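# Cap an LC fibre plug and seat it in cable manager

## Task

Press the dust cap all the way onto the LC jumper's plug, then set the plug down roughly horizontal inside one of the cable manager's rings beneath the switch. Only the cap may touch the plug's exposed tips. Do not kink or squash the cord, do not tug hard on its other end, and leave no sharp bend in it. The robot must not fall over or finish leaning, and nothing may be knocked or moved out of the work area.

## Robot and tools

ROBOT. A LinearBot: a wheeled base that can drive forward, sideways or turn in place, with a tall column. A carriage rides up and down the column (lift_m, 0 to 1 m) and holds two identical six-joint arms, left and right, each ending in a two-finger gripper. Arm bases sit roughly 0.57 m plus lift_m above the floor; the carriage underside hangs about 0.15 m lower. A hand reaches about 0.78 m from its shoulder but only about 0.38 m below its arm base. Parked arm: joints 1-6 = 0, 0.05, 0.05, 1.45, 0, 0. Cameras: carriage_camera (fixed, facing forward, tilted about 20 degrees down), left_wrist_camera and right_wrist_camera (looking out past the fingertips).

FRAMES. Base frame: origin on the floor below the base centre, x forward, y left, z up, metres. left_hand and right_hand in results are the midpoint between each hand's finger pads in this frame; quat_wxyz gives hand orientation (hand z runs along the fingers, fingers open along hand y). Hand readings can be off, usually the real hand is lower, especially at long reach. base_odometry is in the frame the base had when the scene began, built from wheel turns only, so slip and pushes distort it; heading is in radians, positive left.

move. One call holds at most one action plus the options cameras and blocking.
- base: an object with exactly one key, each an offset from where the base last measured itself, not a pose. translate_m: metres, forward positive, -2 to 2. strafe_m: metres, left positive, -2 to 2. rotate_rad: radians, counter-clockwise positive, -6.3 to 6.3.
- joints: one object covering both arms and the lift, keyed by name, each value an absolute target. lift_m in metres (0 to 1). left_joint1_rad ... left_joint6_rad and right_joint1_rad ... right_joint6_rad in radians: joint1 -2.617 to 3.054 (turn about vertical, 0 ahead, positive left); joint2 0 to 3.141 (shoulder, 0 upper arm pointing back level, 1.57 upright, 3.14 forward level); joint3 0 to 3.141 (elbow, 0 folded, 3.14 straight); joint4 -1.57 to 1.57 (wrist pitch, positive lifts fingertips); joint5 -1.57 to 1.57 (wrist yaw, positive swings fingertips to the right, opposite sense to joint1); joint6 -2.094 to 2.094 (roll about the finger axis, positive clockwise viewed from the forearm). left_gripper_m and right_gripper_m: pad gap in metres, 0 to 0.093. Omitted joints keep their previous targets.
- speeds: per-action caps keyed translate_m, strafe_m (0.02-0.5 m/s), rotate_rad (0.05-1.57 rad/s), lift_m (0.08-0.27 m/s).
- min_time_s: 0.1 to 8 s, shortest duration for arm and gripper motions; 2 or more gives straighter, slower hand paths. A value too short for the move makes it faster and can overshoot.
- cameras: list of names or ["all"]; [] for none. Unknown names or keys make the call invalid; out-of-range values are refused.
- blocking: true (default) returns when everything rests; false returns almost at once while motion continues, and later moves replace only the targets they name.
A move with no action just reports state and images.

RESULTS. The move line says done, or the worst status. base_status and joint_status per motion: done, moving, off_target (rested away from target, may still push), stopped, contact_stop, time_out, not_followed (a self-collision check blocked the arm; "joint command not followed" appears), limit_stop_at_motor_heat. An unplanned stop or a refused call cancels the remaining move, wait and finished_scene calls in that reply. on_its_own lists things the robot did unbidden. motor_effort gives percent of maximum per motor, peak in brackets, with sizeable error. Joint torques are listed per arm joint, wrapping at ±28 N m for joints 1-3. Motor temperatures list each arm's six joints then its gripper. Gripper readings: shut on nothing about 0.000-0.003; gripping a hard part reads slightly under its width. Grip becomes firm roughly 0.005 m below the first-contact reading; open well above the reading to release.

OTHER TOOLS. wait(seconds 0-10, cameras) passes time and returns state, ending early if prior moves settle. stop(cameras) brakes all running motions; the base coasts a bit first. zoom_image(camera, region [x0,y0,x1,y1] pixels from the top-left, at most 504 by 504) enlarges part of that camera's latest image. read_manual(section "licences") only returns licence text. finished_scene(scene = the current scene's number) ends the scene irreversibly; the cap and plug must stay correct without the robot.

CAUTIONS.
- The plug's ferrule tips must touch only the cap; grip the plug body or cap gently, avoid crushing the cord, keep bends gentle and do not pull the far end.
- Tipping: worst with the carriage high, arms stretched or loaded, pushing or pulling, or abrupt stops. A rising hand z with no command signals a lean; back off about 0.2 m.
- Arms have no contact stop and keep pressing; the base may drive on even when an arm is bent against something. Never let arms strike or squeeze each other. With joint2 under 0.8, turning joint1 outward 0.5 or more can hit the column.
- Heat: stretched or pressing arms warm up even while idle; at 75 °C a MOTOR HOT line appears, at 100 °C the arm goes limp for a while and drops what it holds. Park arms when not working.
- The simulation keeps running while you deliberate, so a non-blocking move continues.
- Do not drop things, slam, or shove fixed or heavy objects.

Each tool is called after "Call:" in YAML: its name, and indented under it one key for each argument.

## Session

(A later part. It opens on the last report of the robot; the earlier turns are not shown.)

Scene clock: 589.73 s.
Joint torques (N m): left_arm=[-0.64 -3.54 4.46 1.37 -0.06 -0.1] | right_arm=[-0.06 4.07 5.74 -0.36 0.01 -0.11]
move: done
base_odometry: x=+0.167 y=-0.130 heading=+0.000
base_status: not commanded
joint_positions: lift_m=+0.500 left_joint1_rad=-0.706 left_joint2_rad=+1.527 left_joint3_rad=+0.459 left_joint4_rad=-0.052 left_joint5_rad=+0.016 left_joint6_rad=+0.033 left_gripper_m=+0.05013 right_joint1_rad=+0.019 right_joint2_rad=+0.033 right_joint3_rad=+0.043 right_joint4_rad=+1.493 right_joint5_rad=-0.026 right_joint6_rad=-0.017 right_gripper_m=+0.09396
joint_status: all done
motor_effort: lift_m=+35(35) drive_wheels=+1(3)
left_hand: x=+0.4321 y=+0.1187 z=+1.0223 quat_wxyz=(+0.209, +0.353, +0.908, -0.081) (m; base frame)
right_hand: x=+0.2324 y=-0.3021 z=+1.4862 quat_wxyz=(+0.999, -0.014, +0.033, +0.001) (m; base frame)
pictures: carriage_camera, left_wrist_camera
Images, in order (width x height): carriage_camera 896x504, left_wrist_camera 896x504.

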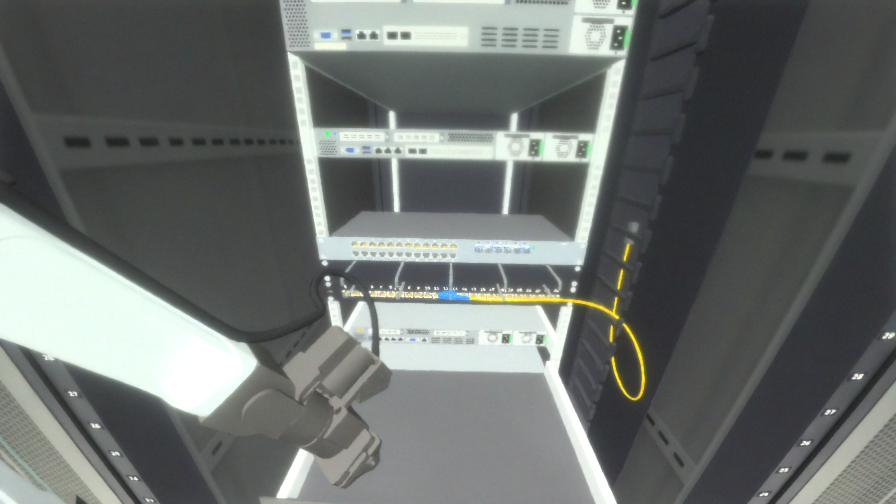

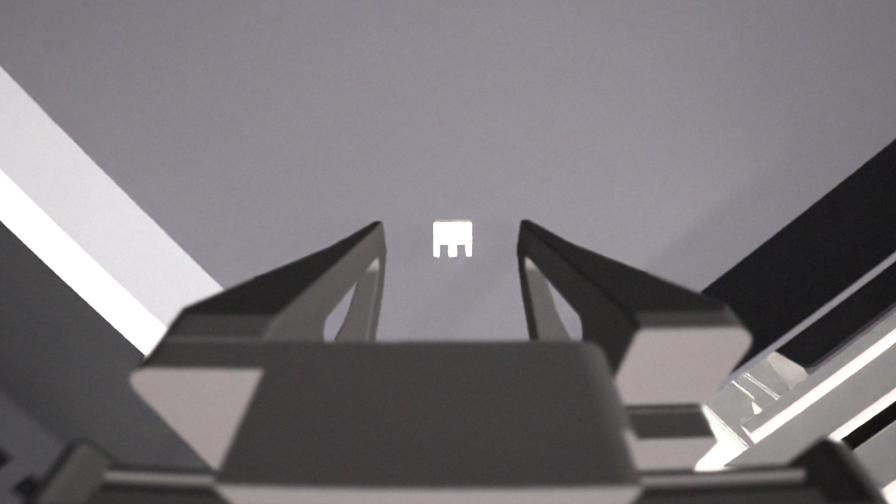

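Call:
move:
  joints: {"left_joint2_rad":1.580,"left_joint3_rad":0.430,"left_joint4_rad":0.018}
  min_time_s: 2
  cameras: ["left_wrist_camera"]

Call:
zoom_image:
  camera: "left_wrist_camera"
  region: [370, 150, 540, 320]

Scene clock: 601.27 s.
Joint torques (N m): left_arm=[-0.65 -2.56 3.84 1.17 -0.05 -0.09] | right_arm=[-0.08 4.08 5.76 -0.36 0.02 -0.12]
move: done
base_odometry: x=+0.167 y=-0.130 heading=+0.000
base_status: not commanded
joint_positions: lift_m=+0.500 left_joint1_rad=-0.706 left_joint2_rad=+1.556 left_joint3_rad=+0.453 left_joint4_rad=+0.029 left_joint5_rad=+0.016 left_joint6_rad=+0.032 left_gripper_m=+0.05013 right_joint1_rad=+0.019 right_joint2_rad=+0.033 right_joint3_rad=+0.043 right_joint4_rad=+1.493 right_joint5_rad=-0.026 right_joint6_rad=-0.017 right_gripper_m=+0.09396
joint_status: all done
motor_effort: lift_m=+35(35) drive_wheels=-2(4)
left_hand: x=+0.4408 y=+0.1112 z=+1.0221 quat_wxyz=(+0.230, +0.351, +0.903, -0.089) (m; base frame)
right_hand: x=+0.2324 y=-0.3021 z=+1.4862 quat_wxyz=(+0.999, -0.014, +0.033, +0.001) (m; base frame)
pictures: left_wrist_camera
Images, in order (width x height): left_wrist_camera 896x504.

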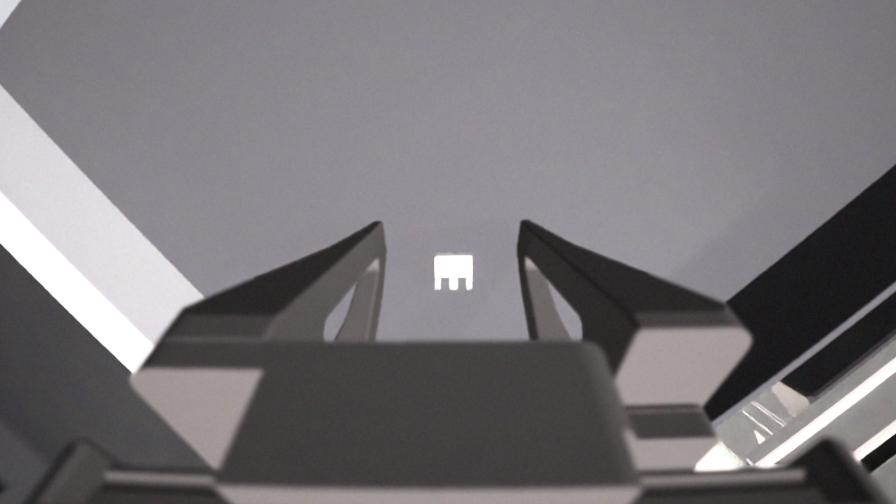

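Scaled by 2.965 from the camera's 896x504 image, which has a finer 1280x720 frame.

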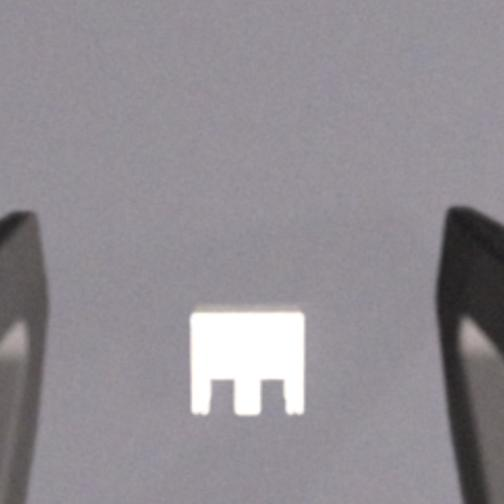

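Call:
move:
  joints: {"left_joint2_rad":1.590,"left_joint3_rad":0.422,"left_joint4_rad":-0.002}
  min_time_s: 2
  cameras: ["left_wrist_camera"]

Call:
zoom_image:
  camera: "left_wrist_camera"
  region: [370, 150, 540, 320]

Scene clock: 609.27 s.
Joint torques (N m): left_arm=[-0.59 -1.85 3.11 0.95 -0.05 -0.08] | right_arm=[-0.06 4.07 5.75 -0.36 0.02 -0.11]
move: done
base_odometry: x=+0.167 y=-0.130 heading=+0.000
base_status: not commanded
joint_positions: lift_m=+0.500 left_joint1_rad=-0.706 left_joint2_rad=+1.557 left_joint3_rad=+0.453 left_joint4_rad=+0.029 left_joint5_rad=+0.016 left_joint6_rad=+0.032 left_gripper_m=+0.05013 right_joint1_rad=+0.019 right_joint2_rad=+0.033 right_joint3_rad=+0.043 right_joint4_rad=+1.493 right_joint5_rad=-0.026 right_joint6_rad=-0.017 right_gripper_m=+0.09396
joint_status: all done
motor_effort: lift_m=+35(35) drive_wheels=+1(5)
left_hand: x=+0.4407 y=+0.1113 z=+1.0219 quat_wxyz=(+0.230, +0.351, +0.903, -0.088) (m; base frame)
right_hand: x=+0.2324 y=-0.3021 z=+1.4862 quat_wxyz=(+0.999, -0.014, +0.033, +0.001) (m; base frame)
pictures: left_wrist_camera
Images, in order (width x height): left_wrist_camera 896x504.

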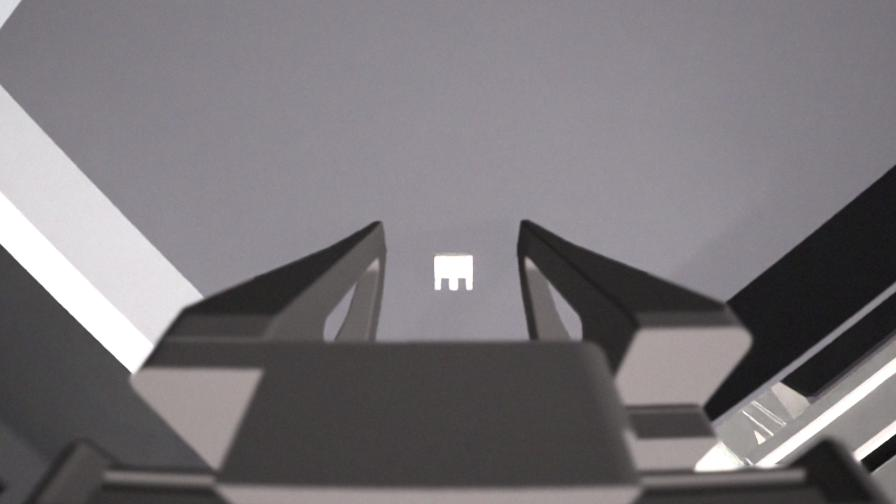

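Scaled by 2.965 from the camera's 896x504 image, which has a finer 1280x720 frame.

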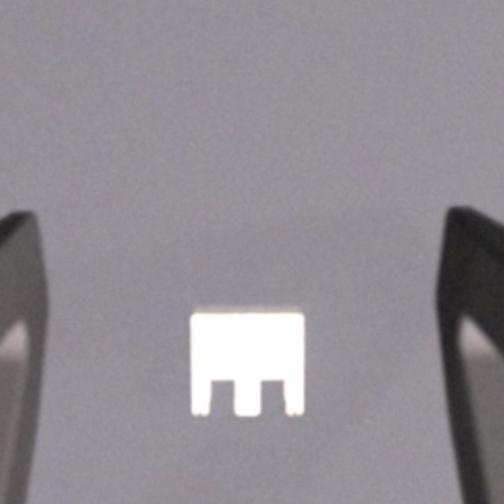

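Call:
move:
  joints: {"left_joint2_rad":1.505,"left_joint3_rad":0.487,"left_joint4_rad":-0.061}
  min_time_s: 2
  cameras: ["left_wrist_camera"]

Call:
zoom_image:
  camera: "left_wrist_camera"
  region: [370, 150, 540, 320]

Scene clock: 625.83 s.
Joint torques (N m): left_arm=[-0.62 -6.23 8.43 1.06 -0.05 -0.08] | right_arm=[-0.05 4.1 5.74 -0.36 0.01 -0.11]
move: done
base_odometry: x=+0.167 y=-0.130 heading=+0.000
base_status: not commanded
joint_positions: lift_m=+0.500 left_joint1_rad=-0.706 left_joint2_rad=+1.528 left_joint3_rad=+0.458 left_joint4_rad=-0.048 left_joint5_rad=+0.015 left_joint6_rad=+0.032 left_gripper_m=+0.05013 right_joint1_rad=+0.019 right_joint2_rad=+0.033 right_joint3_rad=+0.043 right_joint4_rad=+1.493 right_joint5_rad=-0.026 right_joint6_rad=-0.017 right_gripper_m=+0.09396
joint_status: all done
motor_effort: lift_m=+35(35) drive_wheels=+1(6)
left_hand: x=+0.4325 y=+0.1184 z=+1.0224 quat_wxyz=(+0.210, +0.353, +0.908, -0.081) (m; base frame)
right_hand: x=+0.2324 y=-0.3021 z=+1.4862 quat_wxyz=(+0.999, -0.014, +0.033, +0.001) (m; base frame)
pictures: left_wrist_camera
Images, in order (width x height): left_wrist_camera 896x504.

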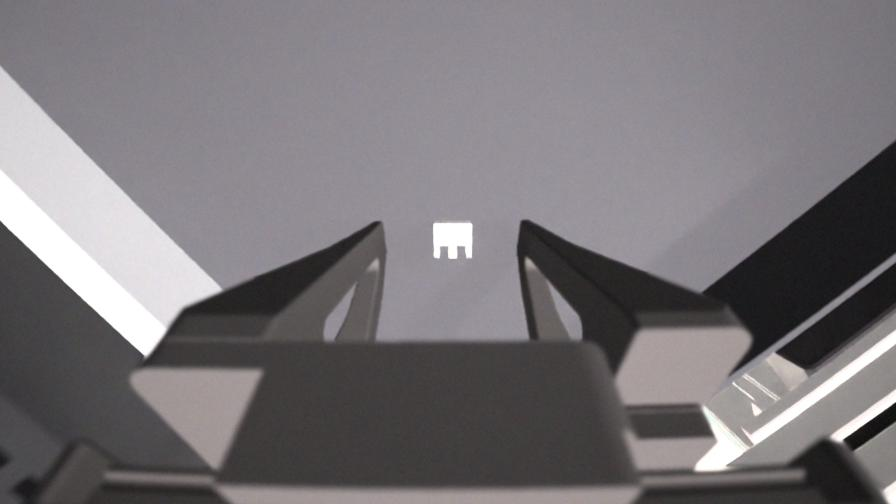

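Scaled by 2.965 from the camera's 896x504 image, which has a finer 1280x720 frame.

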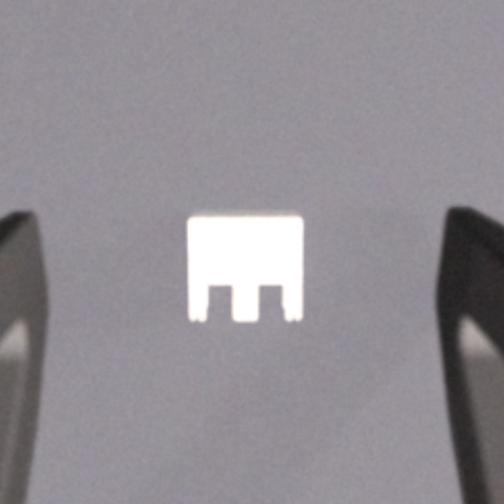

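Call:
move:
  joints: {"left_gripper_m":0.0105}
  min_time_s: 4
  cameras: ["left_wrist_camera"]

Call:
zoom_image:
  camera: "left_wrist_camera"
  region: [390, 170, 520, 300]

Scene clock: 637.40 s.
Joint torques (N m): left_arm=[-0.62 -6.22 8.46 1.07 -0.05 -0.09] | right_arm=[-0.06 4.08 5.75 -0.36 0.01 -0.11]
move: done
base_odometry: x=+0.167 y=-0.130 heading=+0.000
base_status: not commanded
joint_positions: lift_m=+0.500 left_joint1_rad=-0.706 left_joint2_rad=+1.528 left_joint3_rad=+0.458 left_joint4_rad=-0.049 left_joint5_rad=+0.014 left_joint6_rad=+0.032 left_gripper_m=+0.01251 right_joint1_rad=+0.019 right_joint2_rad=+0.033 right_joint3_rad=+0.043 right_joint4_rad=+1.493 right_joint5_rad=-0.026 right_joint6_rad=-0.017 right_gripper_m=+0.09396
joint_status: all done
motor_effort: lift_m=+35(35) drive_wheels=-2(5)
left_hand: x=+0.4326 y=+0.1186 z=+1.0224 quat_wxyz=(+0.210, +0.353, +0.908, -0.081) (m; base frame)
right_hand: x=+0.2324 y=-0.3021 z=+1.4862 quat_wxyz=(+0.999, -0.014, +0.033, +0.001) (m; base frame)
pictures: left_wrist_camera
Images, in order (width x height): left_wrist_camera 896x504.

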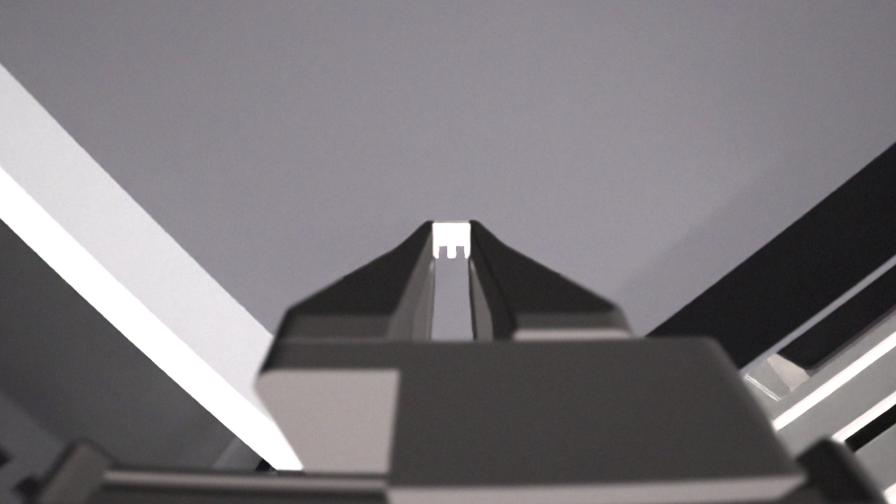

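Scaled by 3.877 from the camera's 896x504 image, which has a finer 1280x720 frame.

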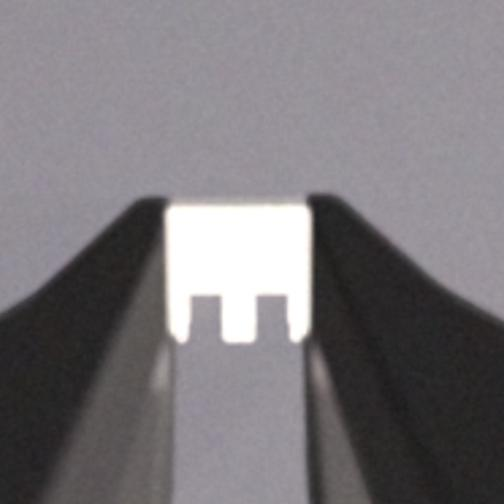

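Call:
move:
  joints: {"left_gripper_m":0.0088}
  min_time_s: 1
  cameras: []

Call:
move:
  joints: {"left_joint1_rad":-0.684,"left_joint2_rad":1.06,"left_joint3_rad":0.643,"left_joint4_rad":-0.657,"left_joint5_rad":0.034,"left_joint6_rad":0.057}
  min_time_s: 3
  cameras: ["left_wrist_camera"]

Call:
zoom_image:
  camera: "left_wrist_camera"
  region: [390, 170, 520, 300]

Scene clock: 713.03 s.
Joint torques (N m): left_arm=[-0.61 -6.19 8.43 1.07 -0.05 -0.09] | right_arm=[-0.06 4.07 5.75 -0.37 0.01 -0.11]
move: done
base_odometry: x=+0.167 y=-0.130 heading=+0.000
base_status: not commanded
joint_positions: lift_m=+0.500 left_joint1_rad=-0.706 left_joint2_rad=+1.528 left_joint3_rad=+0.458 left_joint4_rad=-0.049 left_joint5_rad=+0.014 left_joint6_rad=+0.032 left_gripper_m=+0.01251 right_joint1_rad=+0.019 right_joint2_rad=+0.033 right_joint3_rad=+0.043 right_joint4_rad=+1.493 right_joint5_rad=-0.026 right_joint6_rad=-0.017 right_gripper_m=+0.09396
joint_status: all done
motor_effort: lift_m=+35(35) drive_wheels=+4(4)
left_hand: x=+0.4326 y=+0.1186 z=+1.0224 quat_wxyz=(+0.210, +0.353, +0.908, -0.081) (m; base frame)
right_hand: x=+0.2324 y=-0.3021 z=+1.4862 quat_wxyz=(+0.999, -0.014, +0.033, +0.001) (m; base frame)
pictures: none
No camera images: "cameras" was empty.

Scene clock: 716.33 s.
Joint torques (N m): left_arm=[0.73 -3.32 10.84 1.1 0.19 0.12] | right_arm=[-0.06 4.08 5.75 -0.36 0.01 -0.11]
move: done
base_odometry: x=+0.167 y=-0.130 heading=+0.000
base_status: not commanded
joint_positions: lift_m=+0.500 left_joint1_rad=-0.693 left_joint2_rad=+1.074 left_joint3_rad=+0.606 left_joint4_rad=-0.646 left_joint5_rad=+0.021 left_joint6_rad=+0.046 left_gripper_m=+0.01250 right_joint1_rad=+0.019 right_joint2_rad=+0.033 right_joint3_rad=+0.043 right_joint4_rad=+1.493 right_joint5_rad=-0.026 right_joint6_rad=-0.017 right_gripper_m=+0.09396
joint_status: all done
motor_effort: lift_m=+35(35) drive_wheels=-3(4)
left_hand: x=+0.4049 y=+0.1449 z=+1.1203 quat_wxyz=(+0.212, +0.354, +0.907, -0.082) (m; base frame)
right_hand: x=+0.2324 y=-0.3021 z=+1.4862 quat_wxyz=(+0.999, -0.014, +0.033, +0.001) (m; base frame)
pictures: left_wrist_camera
Images, in order (width x height): left_wrist_camera 896x504.

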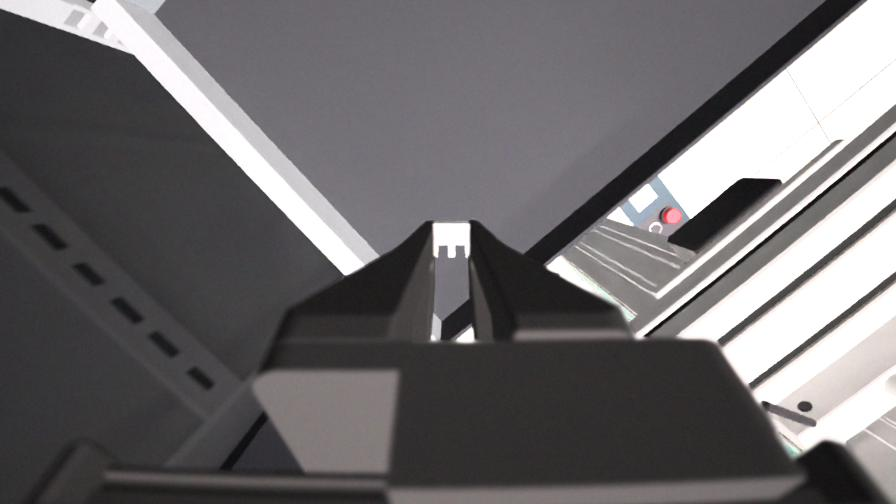

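Scaled by 3.877 from the camera's 896x504 image, which has a finer 1280x720 frame.

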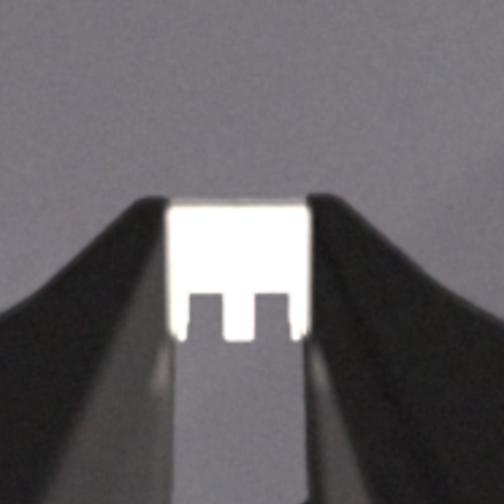

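Call:
move:
  joints: {"left_joint1_rad": -1.001, "left_joint2_rad": 1.671, "left_joint3_rad": 1.121, "left_joint4_rad": -1.192, "left_joint5_rad": -0.431, "left_joint6_rad": -2.002}
  min_time_s: 3
  cameras: ["carriage_camera", "left_wrist_camera"]

Scene clock: 753.43 s.
Joint torques (N m): left_arm=[-0.61 -4.89 8.96 -0.41 -0.35 -0.09] | right_arm=[-0.06 4.07 5.75 -0.37 0.01 -0.11]
Motor temperatures (°C): left_arm=[29 40 53 35 29 33 34] | right_arm=[31 36 40 30 31 30 33]
move: done
base_odometry: x=+0.167 y=-0.130 heading=+0.000
base_status: not commanded
joint_positions: lift_m=+0.500 left_joint1_rad=-0.992 left_joint2_rad=+1.660 left_joint3_rad=+1.090 left_joint4_rad=-1.178 left_joint5_rad=-0.417 left_joint6_rad=-1.990 left_gripper_m=+0.01250 right_joint1_rad=+0.019 right_joint2_rad=+0.033 right_joint3_rad=+0.043 right_joint4_rad=+1.493 right_joint5_rad=-0.026 right_joint6_rad=-0.017 right_gripper_m=+0.09396
joint_status: all done
motor_effort: lift_m=+35(35) drive_wheels=+2(4)
left_hand: x=+0.4061 y=+0.1436 z=+1.1195 quat_wxyz=(+0.199, -0.450, +0.865, +0.103) (m; base frame)
right_hand: x=+0.2324 y=-0.3021 z=+1.4862 quat_wxyz=(+0.999, -0.014, +0.033, +0.001) (m; base frame)
pictures: carriage_camera, left_wrist_camera
Images, in order (width x height): carriage_camera 896x504, left_wrist_camera 896x504.

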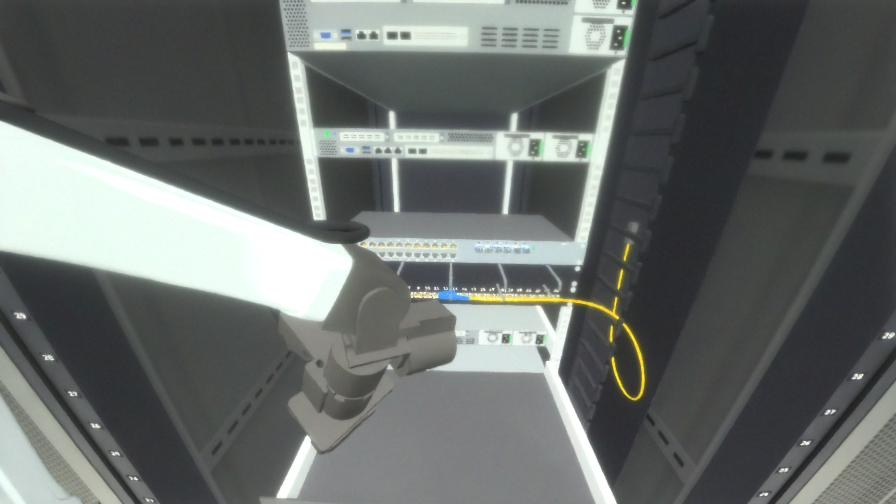

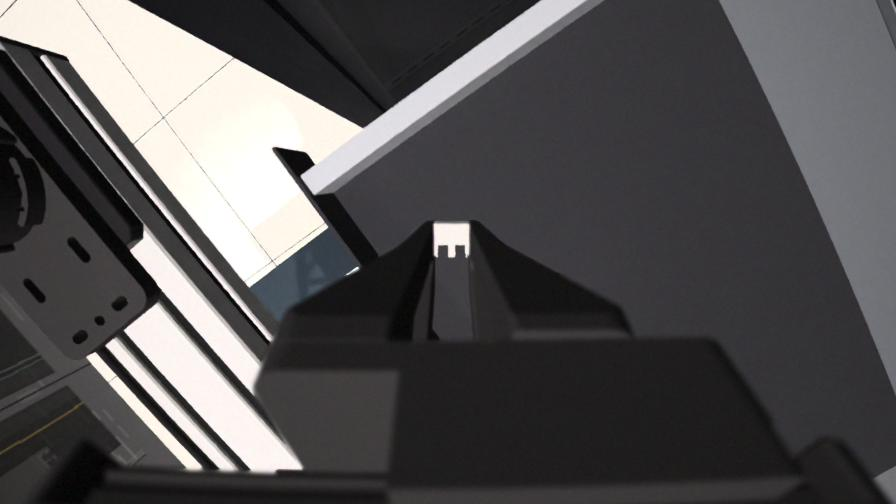

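Call:
move:
  joints: {"left_joint1_rad": -0.861, "left_joint2_rad": 1.849, "left_joint3_rad": 0.98, "left_joint4_rad": -0.85, "left_joint5_rad": -0.450, "left_joint6_rad": -1.844}
  min_time_s: 2.5
  cameras: ["left_wrist_camera"]

Call:
move:
  joints: {"left_joint1_rad": -0.861, "left_joint2_rad": 1.914, "left_joint3_rad": 0.938, "left_joint4_rad": -0.742, "left_joint5_rad": -0.450, "left_joint6_rad": -1.844}
  min_time_s: 2
  cameras: ["left_wrist_camera"]

Scene clock: 763.03 s.
Joint torques (N m): left_arm=[0.73 -5.75 4.49 -0.03 -0.35 0.11] | right_arm=[-0.05 4.1 5.75 -0.36 0.01 -0.11]
move: done
base_odometry: x=+0.167 y=-0.130 heading=+0.000
base_status: not commanded
joint_positions: lift_m=+0.500 left_joint1_rad=-0.869 left_joint2_rad=+1.837 left_joint3_rad=+0.993 left_joint4_rad=-0.863 left_joint5_rad=-0.437 left_joint6_rad=-1.855 left_gripper_m=+0.01250 right_joint1_rad=+0.019 right_joint2_rad=+0.033 right_joint3_rad=+0.043 right_joint4_rad=+1.493 right_joint5_rad=-0.026 right_joint6_rad=-0.017 right_gripper_m=+0.09396
joint_status: all done
motor_effort: lift_m=+35(35) drive_wheels=+1(6)
left_hand: x=+0.4429 y=+0.1516 z=+1.0495 quat_wxyz=(+0.198, -0.448, +0.865, +0.110) (m; base frame)
right_hand: x=+0.2324 y=-0.3021 z=+1.4862 quat_wxyz=(+0.999, -0.014, +0.033, +0.001) (m; base frame)
pictures: left_wrist_camera
Images, in order (width x height): left_wrist_camera 896x504.

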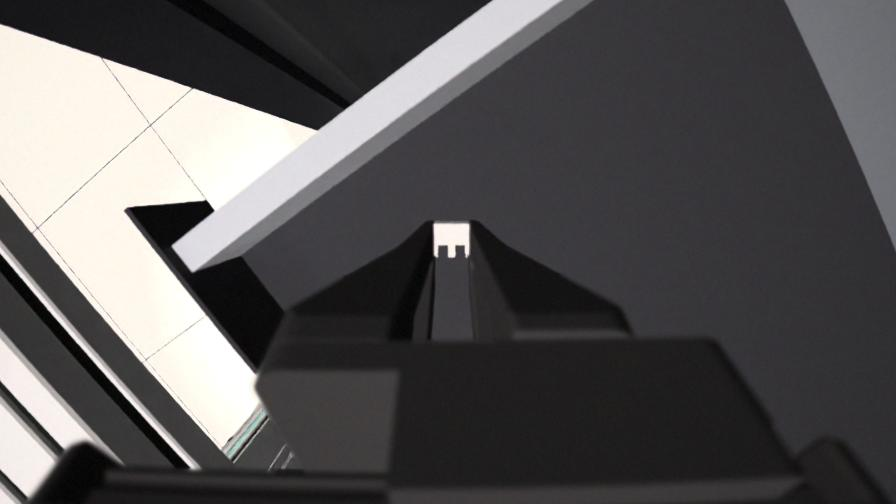

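Scene clock: 765.33 s.
Joint torques (N m): left_arm=[0.73 -5.89 4.16 -0.02 -0.36 0.11] | right_arm=[-0.06 4.08 5.75 -0.36 0.02 -0.11]
move: done
base_odometry: x=+0.167 y=-0.130 heading=+0.000
base_status: not commanded
joint_positions: lift_m=+0.500 left_joint1_rad=-0.869 left_joint2_rad=+1.901 left_joint3_rad=+0.951 left_joint4_rad=-0.755 left_joint5_rad=-0.437 left_joint6_rad=-1.855 left_gripper_m=+0.01250 right_joint1_rad=+0.019 right_joint2_rad=+0.033 right_joint3_rad=+0.043 right_joint4_rad=+1.493 right_joint5_rad=-0.026 right_joint6_rad=-0.017 right_gripper_m=+0.09396
joint_status: all done
motor_effort: lift_m=+35(35) drive_wheels=+2(6)
left_hand: x=+0.4430 y=+0.1516 z=+1.0232 quat_wxyz=(+0.198, -0.448, +0.865, +0.109) (m; base frame)
right_hand: x=+0.2324 y=-0.3021 z=+1.4862 quat_wxyz=(+0.999, -0.014, +0.033, +0.001) (m; base frame)
pictures: left_wrist_camera
Images, in order (width x height): left_wrist_camera 896x504.

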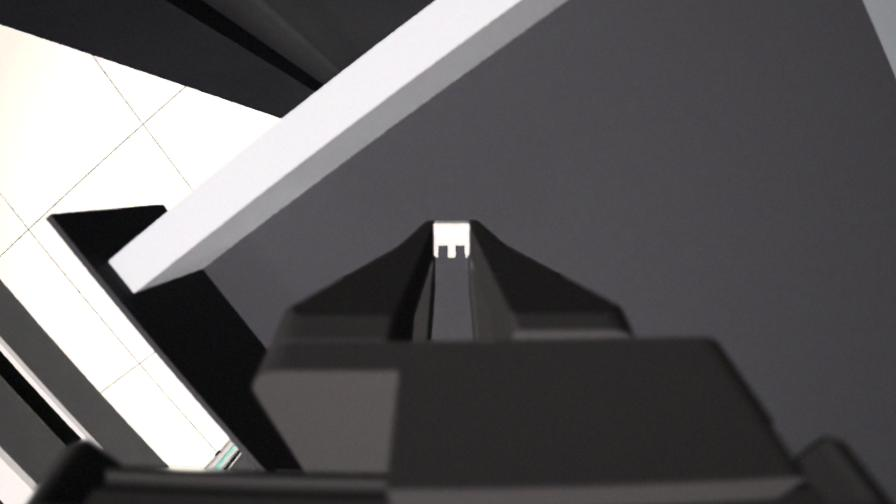

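Call:
move:
  joints: {"left_joint2_rad": 1.918}
  min_time_s: 1

Call:
move:
  joints: {"left_gripper_m": 0.04}
  min_time_s: 2.5
  cameras: ["left_wrist_camera"]

Scene clock: 770.87 s.
Joint torques (N m): left_arm=[0.72 -5.56 4.15 -0.01 -0.36 0.11] | right_arm=[-0.08 4.05 5.75 -0.37 0.01 -0.11]
move: done
base_odometry: x=+0.167 y=-0.130 heading=+0.000
base_status: not commanded
joint_positions: lift_m=+0.500 left_joint1_rad=-0.869 left_joint2_rad=+1.901 left_joint3_rad=+0.951 left_joint4_rad=-0.755 left_joint5_rad=-0.437 left_joint6_rad=-1.855 left_gripper_m=+0.01250 right_joint1_rad=+0.019 right_joint2_rad=+0.033 right_joint3_rad=+0.043 right_joint4_rad=+1.493 right_joint5_rad=-0.026 right_joint6_rad=-0.017 right_gripper_m=+0.09396
joint_status: all done
motor_effort: lift_m=+35(35) drive_wheels=+3(5)
left_hand: x=+0.4430 y=+0.1515 z=+1.0231 quat_wxyz=(+0.198, -0.448, +0.865, +0.109) (m; base frame)
right_hand: x=+0.2324 y=-0.3021 z=+1.4862 quat_wxyz=(+0.999, -0.014, +0.033, +0.001) (m; base frame)
pictures: none

Scene clock: 773.67 s.
Joint torques (N m): left_arm=[0.72 -5.59 4.14 -0.01 -0.35 0.11] | right_arm=[-0.06 4.08 5.75 -0.36 0.01 -0.11]
move: done
base_odometry: x=+0.167 y=-0.130 heading=+0.000
base_status: not commanded
joint_positions: lift_m=+0.500 left_joint1_rad=-0.869 left_joint2_rad=+1.901 left_joint3_rad=+0.951 left_joint4_rad=-0.755 left_joint5_rad=-0.437 left_joint6_rad=-1.855 left_gripper_m=+0.03989 right_joint1_rad=+0.019 right_joint2_rad=+0.033 right_joint3_rad=+0.043 right_joint4_rad=+1.493 right_joint5_rad=-0.026 right_joint6_rad=-0.017 right_gripper_m=+0.09396
joint_status: all done
motor_effort: lift_m=+35(35) drive_wheels=+5(5)
left_hand: x=+0.4430 y=+0.1515 z=+1.0231 quat_wxyz=(+0.198, -0.448, +0.865, +0.109) (m; base frame)
right_hand: x=+0.2324 y=-0.3021 z=+1.4862 quat_wxyz=(+0.999, -0.014, +0.033, +0.001) (m; base frame)
pictures: left_wrist_camera
Images, in order (width x height): left_wrist_camera 896x504.

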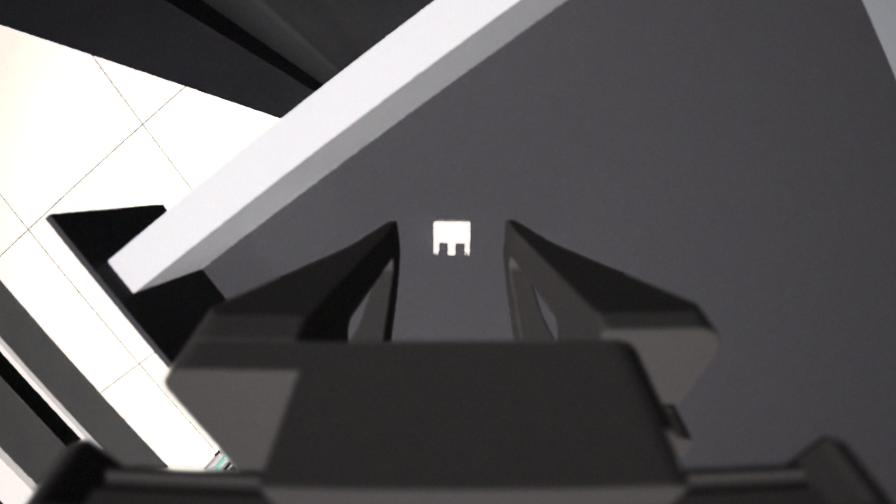

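Call:
move:
  joints: {"lift_m": 0.66}
  speeds: {"lift_m": 0.2}

Call:
move:
  joints: {"left_joint1_rad": -0.3216, "left_joint2_rad": 1.880, "left_joint3_rad": 0.930, "left_joint4_rad": -0.735, "left_joint5_rad": 0.449, "left_joint6_rad": 1.875}
  min_time_s: 4
  cameras: ["left_wrist_camera"]

Scene clock: 807.13 s.
Joint torques (N m): left_arm=[0.69 -6.76 4.53 -0.1 -0.32 0.1] | right_arm=[-0.06 4.03 5.74 -0.36 0.01 -0.11]
Motor temperatures (°C): left_arm=[29 41 47 33 29 33 34] | right_arm=[31 36 41 30 31 30 33]
move: done
base_odometry: x=+0.167 y=-0.130 heading=+0.000
base_status: not commanded
joint_positions: lift_m=+0.660 left_joint1_rad=-0.869 left_joint2_rad=+1.916 left_joint3_rad=+0.945 left_joint4_rad=-0.750 left_joint5_rad=-0.442 left_joint6_rad=-1.854 left_gripper_m=+0.03989 right_joint1_rad=+0.019 right_joint2_rad=+0.033 right_joint3_rad=+0.043 right_joint4_rad=+1.493 right_joint5_rad=-0.026 right_joint6_rad=-0.017 right_gripper_m=+0.09396
joint_status: all done
motor_effort: lift_m=+34(43) drive_wheels=+4(7)
left_hand: x=+0.4417 y=+0.1543 z=+1.1791 quat_wxyz=(+0.199, -0.446, +0.865, +0.117) (m; base frame)
right_hand: x=+0.2324 y=-0.3021 z=+1.6462 quat_wxyz=(+0.999, -0.014, +0.033, +0.001) (m; base frame)
pictures: none

Scene clock: 811.50 s.
Joint torques (N m): left_arm=[0.73 -9.83 3.82 -0.04 0.48 0.13] | right_arm=[-0.05 4.08 5.76 -0.37 0.01 -0.11]
move: done
base_odometry: x=+0.167 y=-0.130 heading=+0.000
base_status: not commanded
joint_positions: lift_m=+0.660 left_joint1_rad=-0.330 left_joint2_rad=+1.916 left_joint3_rad=+0.945 left_joint4_rad=-0.747 left_joint5_rad=+0.435 left_joint6_rad=+1.863 left_gripper_m=+0.03990 right_joint1_rad=+0.019 right_joint2_rad=+0.033 right_joint3_rad=+0.043 right_joint4_rad=+1.493 right_joint5_rad=-0.026 right_joint6_rad=-0.017 right_gripper_m=+0.09396
joint_status: all done
motor_effort: lift_m=+34(35) drive_wheels=+5(7)
left_hand: x=+0.4406 y=+0.1522 z=+1.1785 quat_wxyz=(+0.098, +0.859, +0.459, -0.205) (m; base frame)
right_hand: x=+0.2324 y=-0.3021 z=+1.6462 quat_wxyz=(+0.999, -0.014, +0.033, +0.001) (m; base frame)
pictures: left_wrist_camera
Images, in order (width x height): left_wrist_camera 896x504.

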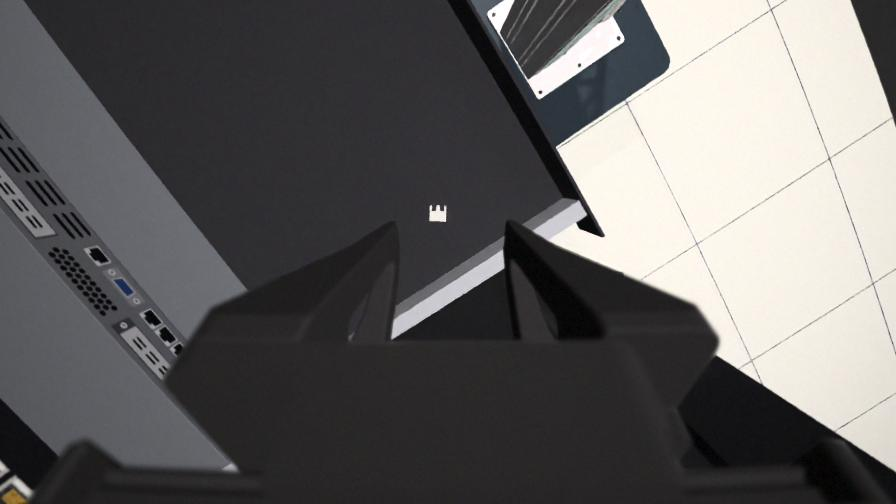

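Call:
move:
  joints: {"left_joint2_rad": 1.862, "lift_m": 0.53}
  min_time_s: 1.5
  speeds: {"lift_m": 0.15}
  cameras: ["left_wrist_camera"]

Scene clock: 821.83 s.
Joint torques (N m): left_arm=[-0.49 -6.84 4.77 -0.16 0.39 0.11] | right_arm=[-0.06 4.07 5.76 -0.36 0.01 -0.11]
move: done
base_odometry: x=+0.167 y=-0.130 heading=+0.000
base_status: not commanded
joint_positions: lift_m=+0.530 left_joint1_rad=-0.315 left_joint2_rad=+1.863 left_joint3_rad=+0.938 left_joint4_rad=-0.724 left_joint5_rad=+0.446 left_joint6_rad=+1.865 left_gripper_m=+0.03990 right_joint1_rad=+0.019 right_joint2_rad=+0.033 right_joint3_rad=+0.043 right_joint4_rad=+1.492 right_joint5_rad=-0.026 right_joint6_rad=-0.017 right_gripper_m=+0.09396
joint_status: all done
motor_effort: lift_m=+35(36) drive_wheels=-1(5)
left_hand: x=+0.4518 y=+0.1510 z=+1.0604 quat_wxyz=(+0.127, +0.860, +0.458, -0.184) (m; base frame)
right_hand: x=+0.2325 y=-0.3021 z=+1.5162 quat_wxyz=(+0.999, -0.013, +0.034, +0.001) (m; base frame)
pictures: left_wrist_camera
Images, in order (width x height): left_wrist_camera 896x504.

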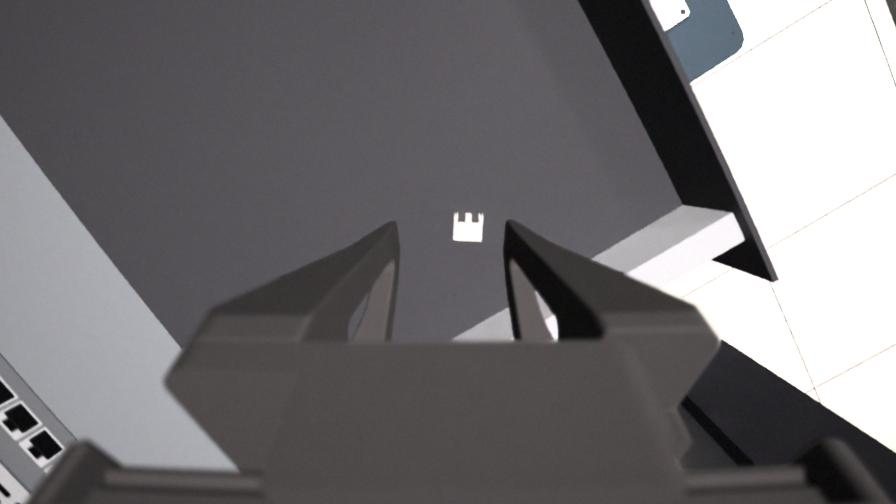

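Call:
zoom_image:
  camera: "left_wrist_camera"
  region: [420, 190, 520, 260]

Scaled by 5.040 from the camera's 896x504 image, which has a finer 1280x720 frame.

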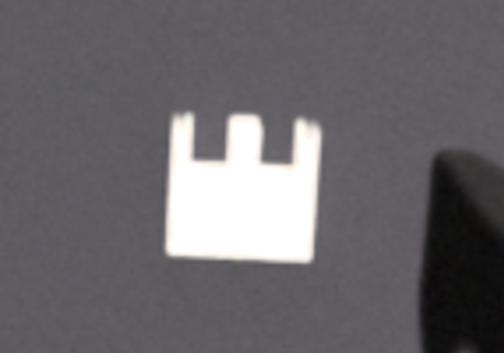

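Call:
move:
  joints: {"left_joint1_rad": -0.333, "left_joint2_rad": 1.8974, "left_joint3_rad": 0.914, "left_joint4_rad": -0.737, "left_joint5_rad": 0.429, "left_joint6_rad": 1.819}
  min_time_s: 1.5
  cameras: ["left_wrist_camera"]

Scene clock: 845.17 s.
Joint torques (N m): left_arm=[-0.72 -5.81 4.18 -0.24 0.23 -0.11] | right_arm=[-0.06 4.07 5.76 -0.35 0.01 -0.11]
move: done
base_odometry: x=+0.167 y=-0.130 heading=+0.000
base_status: not commanded
joint_positions: lift_m=+0.530 left_joint1_rad=-0.323 left_joint2_rad=+1.885 left_joint3_rad=+0.927 left_joint4_rad=-0.725 left_joint5_rad=+0.442 left_joint6_rad=+1.830 left_gripper_m=+0.03990 right_joint1_rad=+0.019 right_joint2_rad=+0.033 right_joint3_rad=+0.043 right_joint4_rad=+1.492 right_joint5_rad=-0.026 right_joint6_rad=-0.017 right_gripper_m=+0.09396
joint_status: all done
motor_effort: lift_m=+35(35) drive_wheels=-1(4)
left_hand: x=+0.4435 y=+0.1520 z=+1.0528 quat_wxyz=(+0.110, +0.852, +0.473, -0.197) (m; base frame)
right_hand: x=+0.2325 y=-0.3021 z=+1.5162 quat_wxyz=(+0.999, -0.013, +0.034, +0.001) (m; base frame)
pictures: left_wrist_camera
Images, in order (width x height): left_wrist_camera 896x504.

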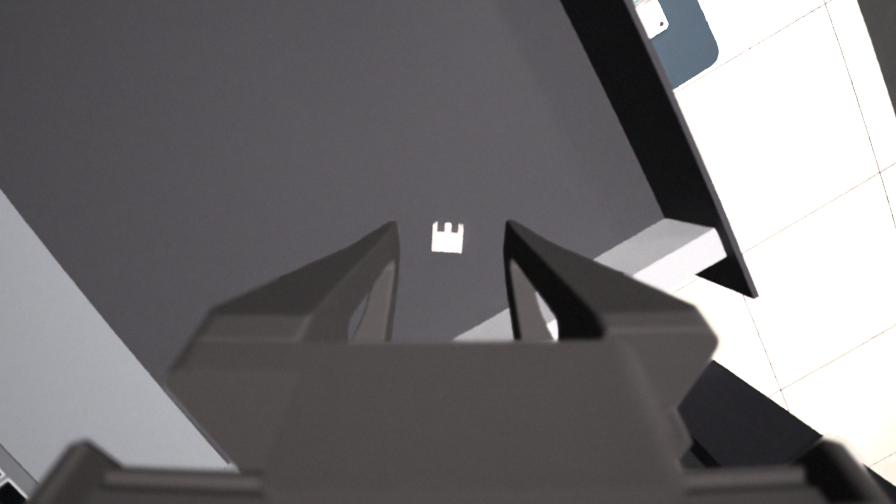

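Call:
move:
  joints: {"lift_m": 0.504}
  speeds: {"lift_m": 0.08}
  cameras: ["left_wrist_camera"]

Call:
zoom_image:
  camera: "left_wrist_camera"
  region: [380, 190, 520, 260]

Scene clock: 851.10 s.
Joint torques (N m): left_arm=[-0.72 -2.56 4.51 -0.72 0.26 -0.08] | right_arm=[-0.06 4.08 5.76 -0.36 0.01 -0.11]
move: done
base_odometry: x=+0.167 y=-0.130 heading=+0.000
base_status: not commanded
joint_positions: lift_m=+0.504 left_joint1_rad=-0.323 left_joint2_rad=+1.845 left_joint3_rad=+0.927 left_joint4_rad=-0.659 left_joint5_rad=+0.439 left_joint6_rad=+1.829 left_gripper_m=+0.03990 right_joint1_rad=+0.019 right_joint2_rad=+0.033 right_joint3_rad=+0.043 right_joint4_rad=+1.492 right_joint5_rad=-0.026 right_joint6_rad=-0.017 right_gripper_m=+0.09396
joint_status: all done
motor_effort: lift_m=+31(33) drive_wheels=+1(3)
left_hand: x=+0.4636 y=+0.1457 z=+1.0363 quat_wxyz=(+0.147, +0.859, +0.464, -0.161) (m; base frame)
right_hand: x=+0.2325 y=-0.3021 z=+1.4905 quat_wxyz=(+0.999, -0.013, +0.034, +0.001) (m; base frame)
pictures: left_wrist_camera
Images, in order (width x height): left_wrist_camera 896x504.

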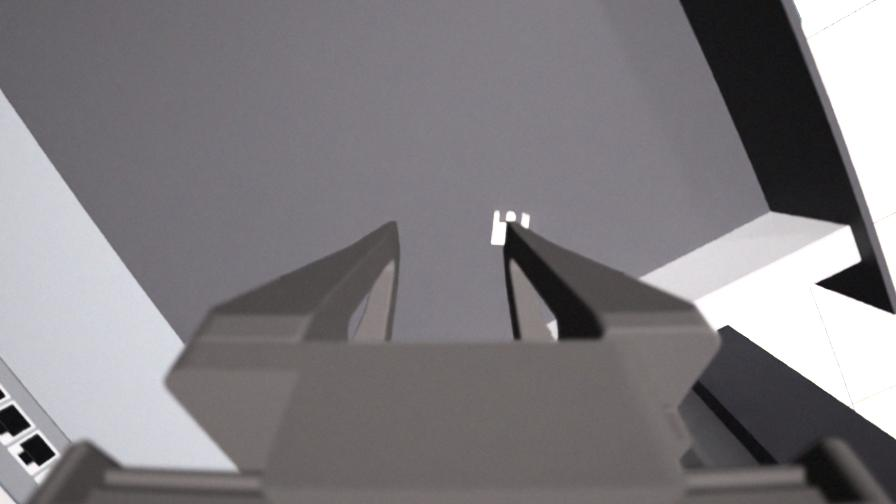

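Scaled by 3.600 from the camera's 896x504 image, which has a finer 1280x720 frame.

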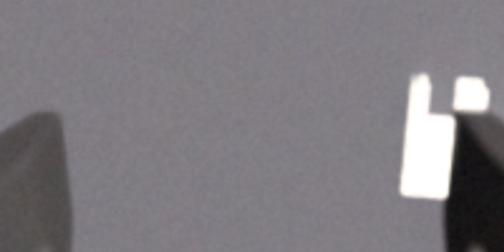

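Call:
move:
  joints: {"lift_m": 0.66}
  speeds: {"lift_m": 0.15}
  cameras: ["left_wrist_camera"]

Call:
move:
  joints: {"left_joint1_rad": -0.876, "left_joint2_rad": 1.914, "left_joint3_rad": 0.98, "left_joint4_rad": -0.764, "left_joint5_rad": -0.449, "left_joint6_rad": -1.864}
  min_time_s: 4
  cameras: ["left_wrist_camera"]

Scene clock: 879.47 s.
Joint torques (N m): left_arm=[-0.4 -8.18 6.2 -0.15 0.31 -0.06] | right_arm=[-0.06 4.08 5.75 -0.33 0.01 -0.11]
move: done
base_odometry: x=+0.167 y=-0.130 heading=+0.000
base_status: not commanded
joint_positions: lift_m=+0.660 left_joint1_rad=-0.328 left_joint2_rad=+1.916 left_joint3_rad=+0.899 left_joint4_rad=-0.750 left_joint5_rad=+0.433 left_joint6_rad=+1.828 left_gripper_m=+0.03990 right_joint1_rad=+0.019 right_joint2_rad=+0.033 right_joint3_rad=+0.043 right_joint4_rad=+1.492 right_joint5_rad=-0.026 right_joint6_rad=-0.017 right_gripper_m=+0.09396
joint_status: all done
motor_effort: lift_m=+35(42) drive_wheels=-1(5)
left_hand: x=+0.4229 y=+0.1593 z=+1.1717 quat_wxyz=(+0.076, +0.846, +0.479, -0.221) (m; base frame)
right_hand: x=+0.2325 y=-0.3021 z=+1.6462 quat_wxyz=(+0.999, -0.013, +0.034, +0.001) (m; base frame)
pictures: left_wrist_camera
Images, in order (width x height): left_wrist_camera 896x504.

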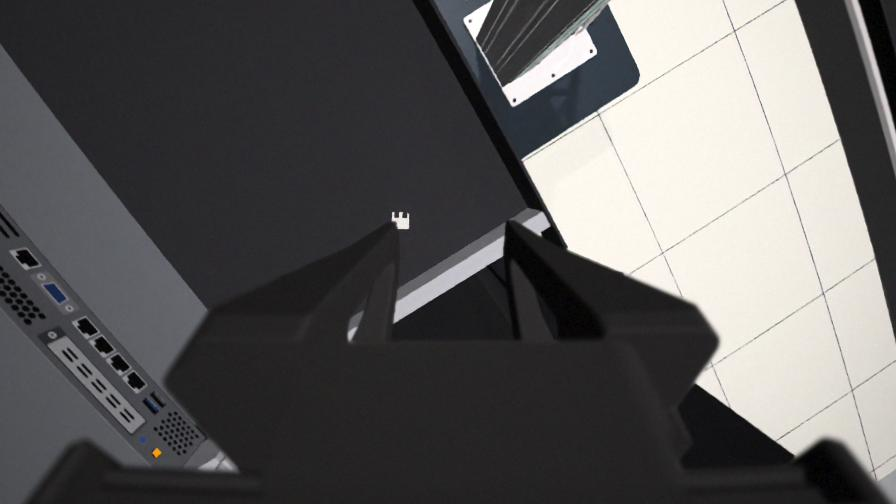

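Scene clock: 883.83 s.
Joint torques (N m): left_arm=[-0.64 -7.16 7.54 -0.31 -0.37 -0.11] | right_arm=[-0.05 4.08 5.76 -0.36 0.01 -0.11]
move: done
base_odometry: x=+0.167 y=-0.130 heading=+0.000
base_status: not commanded
joint_positions: lift_m=+0.660 left_joint1_rad=-0.868 left_joint2_rad=+1.916 left_joint3_rad=+0.954 left_joint4_rad=-0.751 left_joint5_rad=-0.436 left_joint6_rad=-1.851 left_gripper_m=+0.03991 right_joint1_rad=+0.019 right_joint2_rad=+0.033 right_joint3_rad=+0.043 right_joint4_rad=+1.492 right_joint5_rad=-0.026 right_joint6_rad=-0.017 right_gripper_m=+0.09396
joint_status: all done
motor_effort: lift_m=+35(35) drive_wheels=+3(6)
left_hand: x=+0.4431 y=+0.1517 z=+1.1798 quat_wxyz=(+0.196, -0.446, +0.866, +0.113) (m; base frame)
right_hand: x=+0.2325 y=-0.3021 z=+1.6462 quat_wxyz=(+0.999, -0.013, +0.034, +0.001) (m; base frame)
pictures: left_wrist_camera
Images, in order (width x height): left_wrist_camera 896x504.

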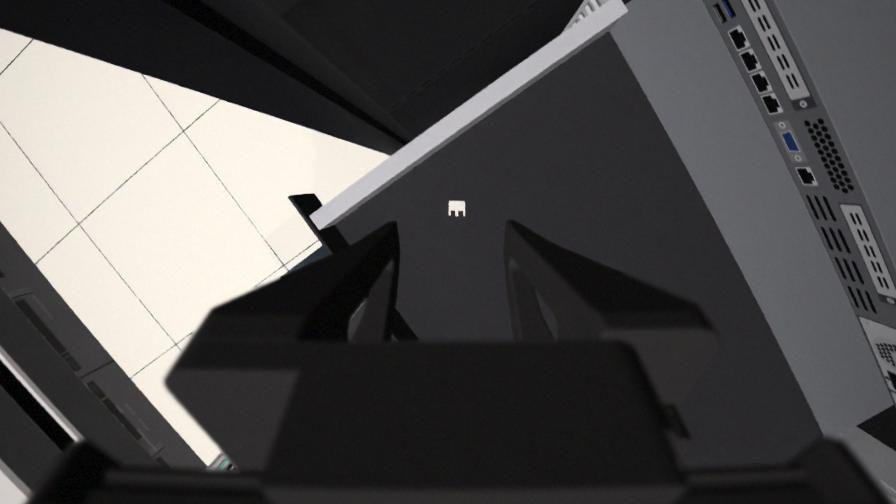

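Call:
move:
  joints: {"lift_m": 0.53}
  speeds: {"lift_m": 0.15}

Call:
move:
  joints: {"lift_m": 0.504}
  speeds: {"lift_m": 0.08}
  cameras: ["left_wrist_camera"]

Scene clock: 889.13 s.
Joint torques (N m): left_arm=[-0.61 -7.19 7.01 -0.26 -0.33 -0.08] | right_arm=[-0.06 4.08 5.75 -0.34 0.01 -0.11]
move: done
base_odometry: x=+0.167 y=-0.130 heading=+0.000
base_status: not commanded
joint_positions: lift_m=+0.530 left_joint1_rad=-0.868 left_joint2_rad=+1.916 left_joint3_rad=+0.960 left_joint4_rad=-0.755 left_joint5_rad=-0.439 left_joint6_rad=-1.854 left_gripper_m=+0.03991 right_joint1_rad=+0.019 right_joint2_rad=+0.033 right_joint3_rad=+0.043 right_joint4_rad=+1.492 right_joint5_rad=-0.026 right_joint6_rad=-0.017 right_gripper_m=+0.09396
joint_status: all done
motor_effort: lift_m=+34(35) drive_wheels=+3(5)
left_hand: x=+0.4447 y=+0.1508 z=+1.0514 quat_wxyz=(+0.198, -0.448, +0.865, +0.112) (m; base frame)
right_hand: x=+0.2325 y=-0.3021 z=+1.5162 quat_wxyz=(+0.999, -0.013, +0.034, +0.001) (m; base frame)
pictures: none

Scene clock: 889.83 s.
Joint torques (N m): left_arm=[-0.61 -7.21 6.91 -0.25 -0.32 -0.09] | right_arm=[-0.06 4.08 5.71 -0.36 0.01 -0.11]
move: done
base_odometry: x=+0.167 y=-0.130 heading=+0.000
base_status: not commanded
joint_positions: lift_m=+0.504 left_joint1_rad=-0.868 left_joint2_rad=+1.916 left_joint3_rad=+0.961 left_joint4_rad=-0.756 left_joint5_rad=-0.441 left_joint6_rad=-1.854 left_gripper_m=+0.03991 right_joint1_rad=+0.019 right_joint2_rad=+0.033 right_joint3_rad=+0.043 right_joint4_rad=+1.492 right_joint5_rad=-0.026 right_joint6_rad=-0.017 right_gripper_m=+0.09396
joint_status: all done
motor_effort: lift_m=+34(36) drive_wheels=-1(5)
left_hand: x=+0.4448 y=+0.1508 z=+1.0256 quat_wxyz=(+0.199, -0.447, +0.865, +0.112) (m; base frame)
right_hand: x=+0.2325 y=-0.3021 z=+1.4902 quat_wxyz=(+0.999, -0.013, +0.034, +0.001) (m; base frame)
pictures: left_wrist_camera
Images, in order (width x height): left_wrist_camera 896x504.

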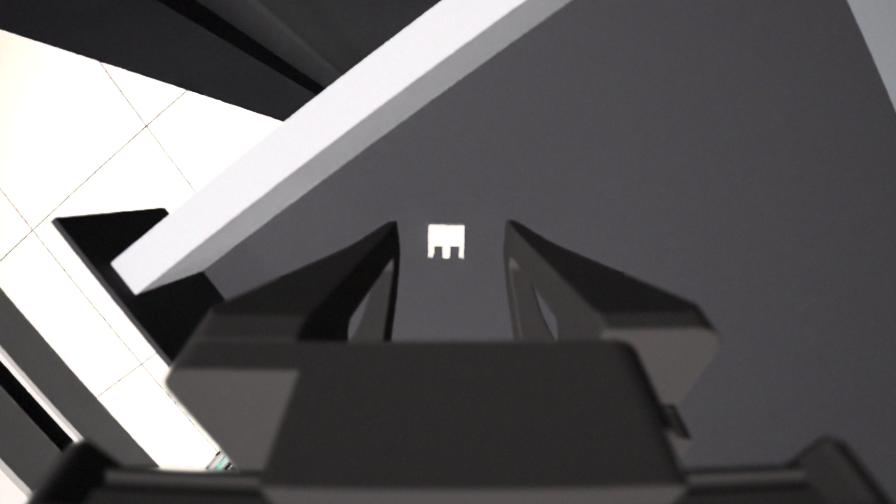

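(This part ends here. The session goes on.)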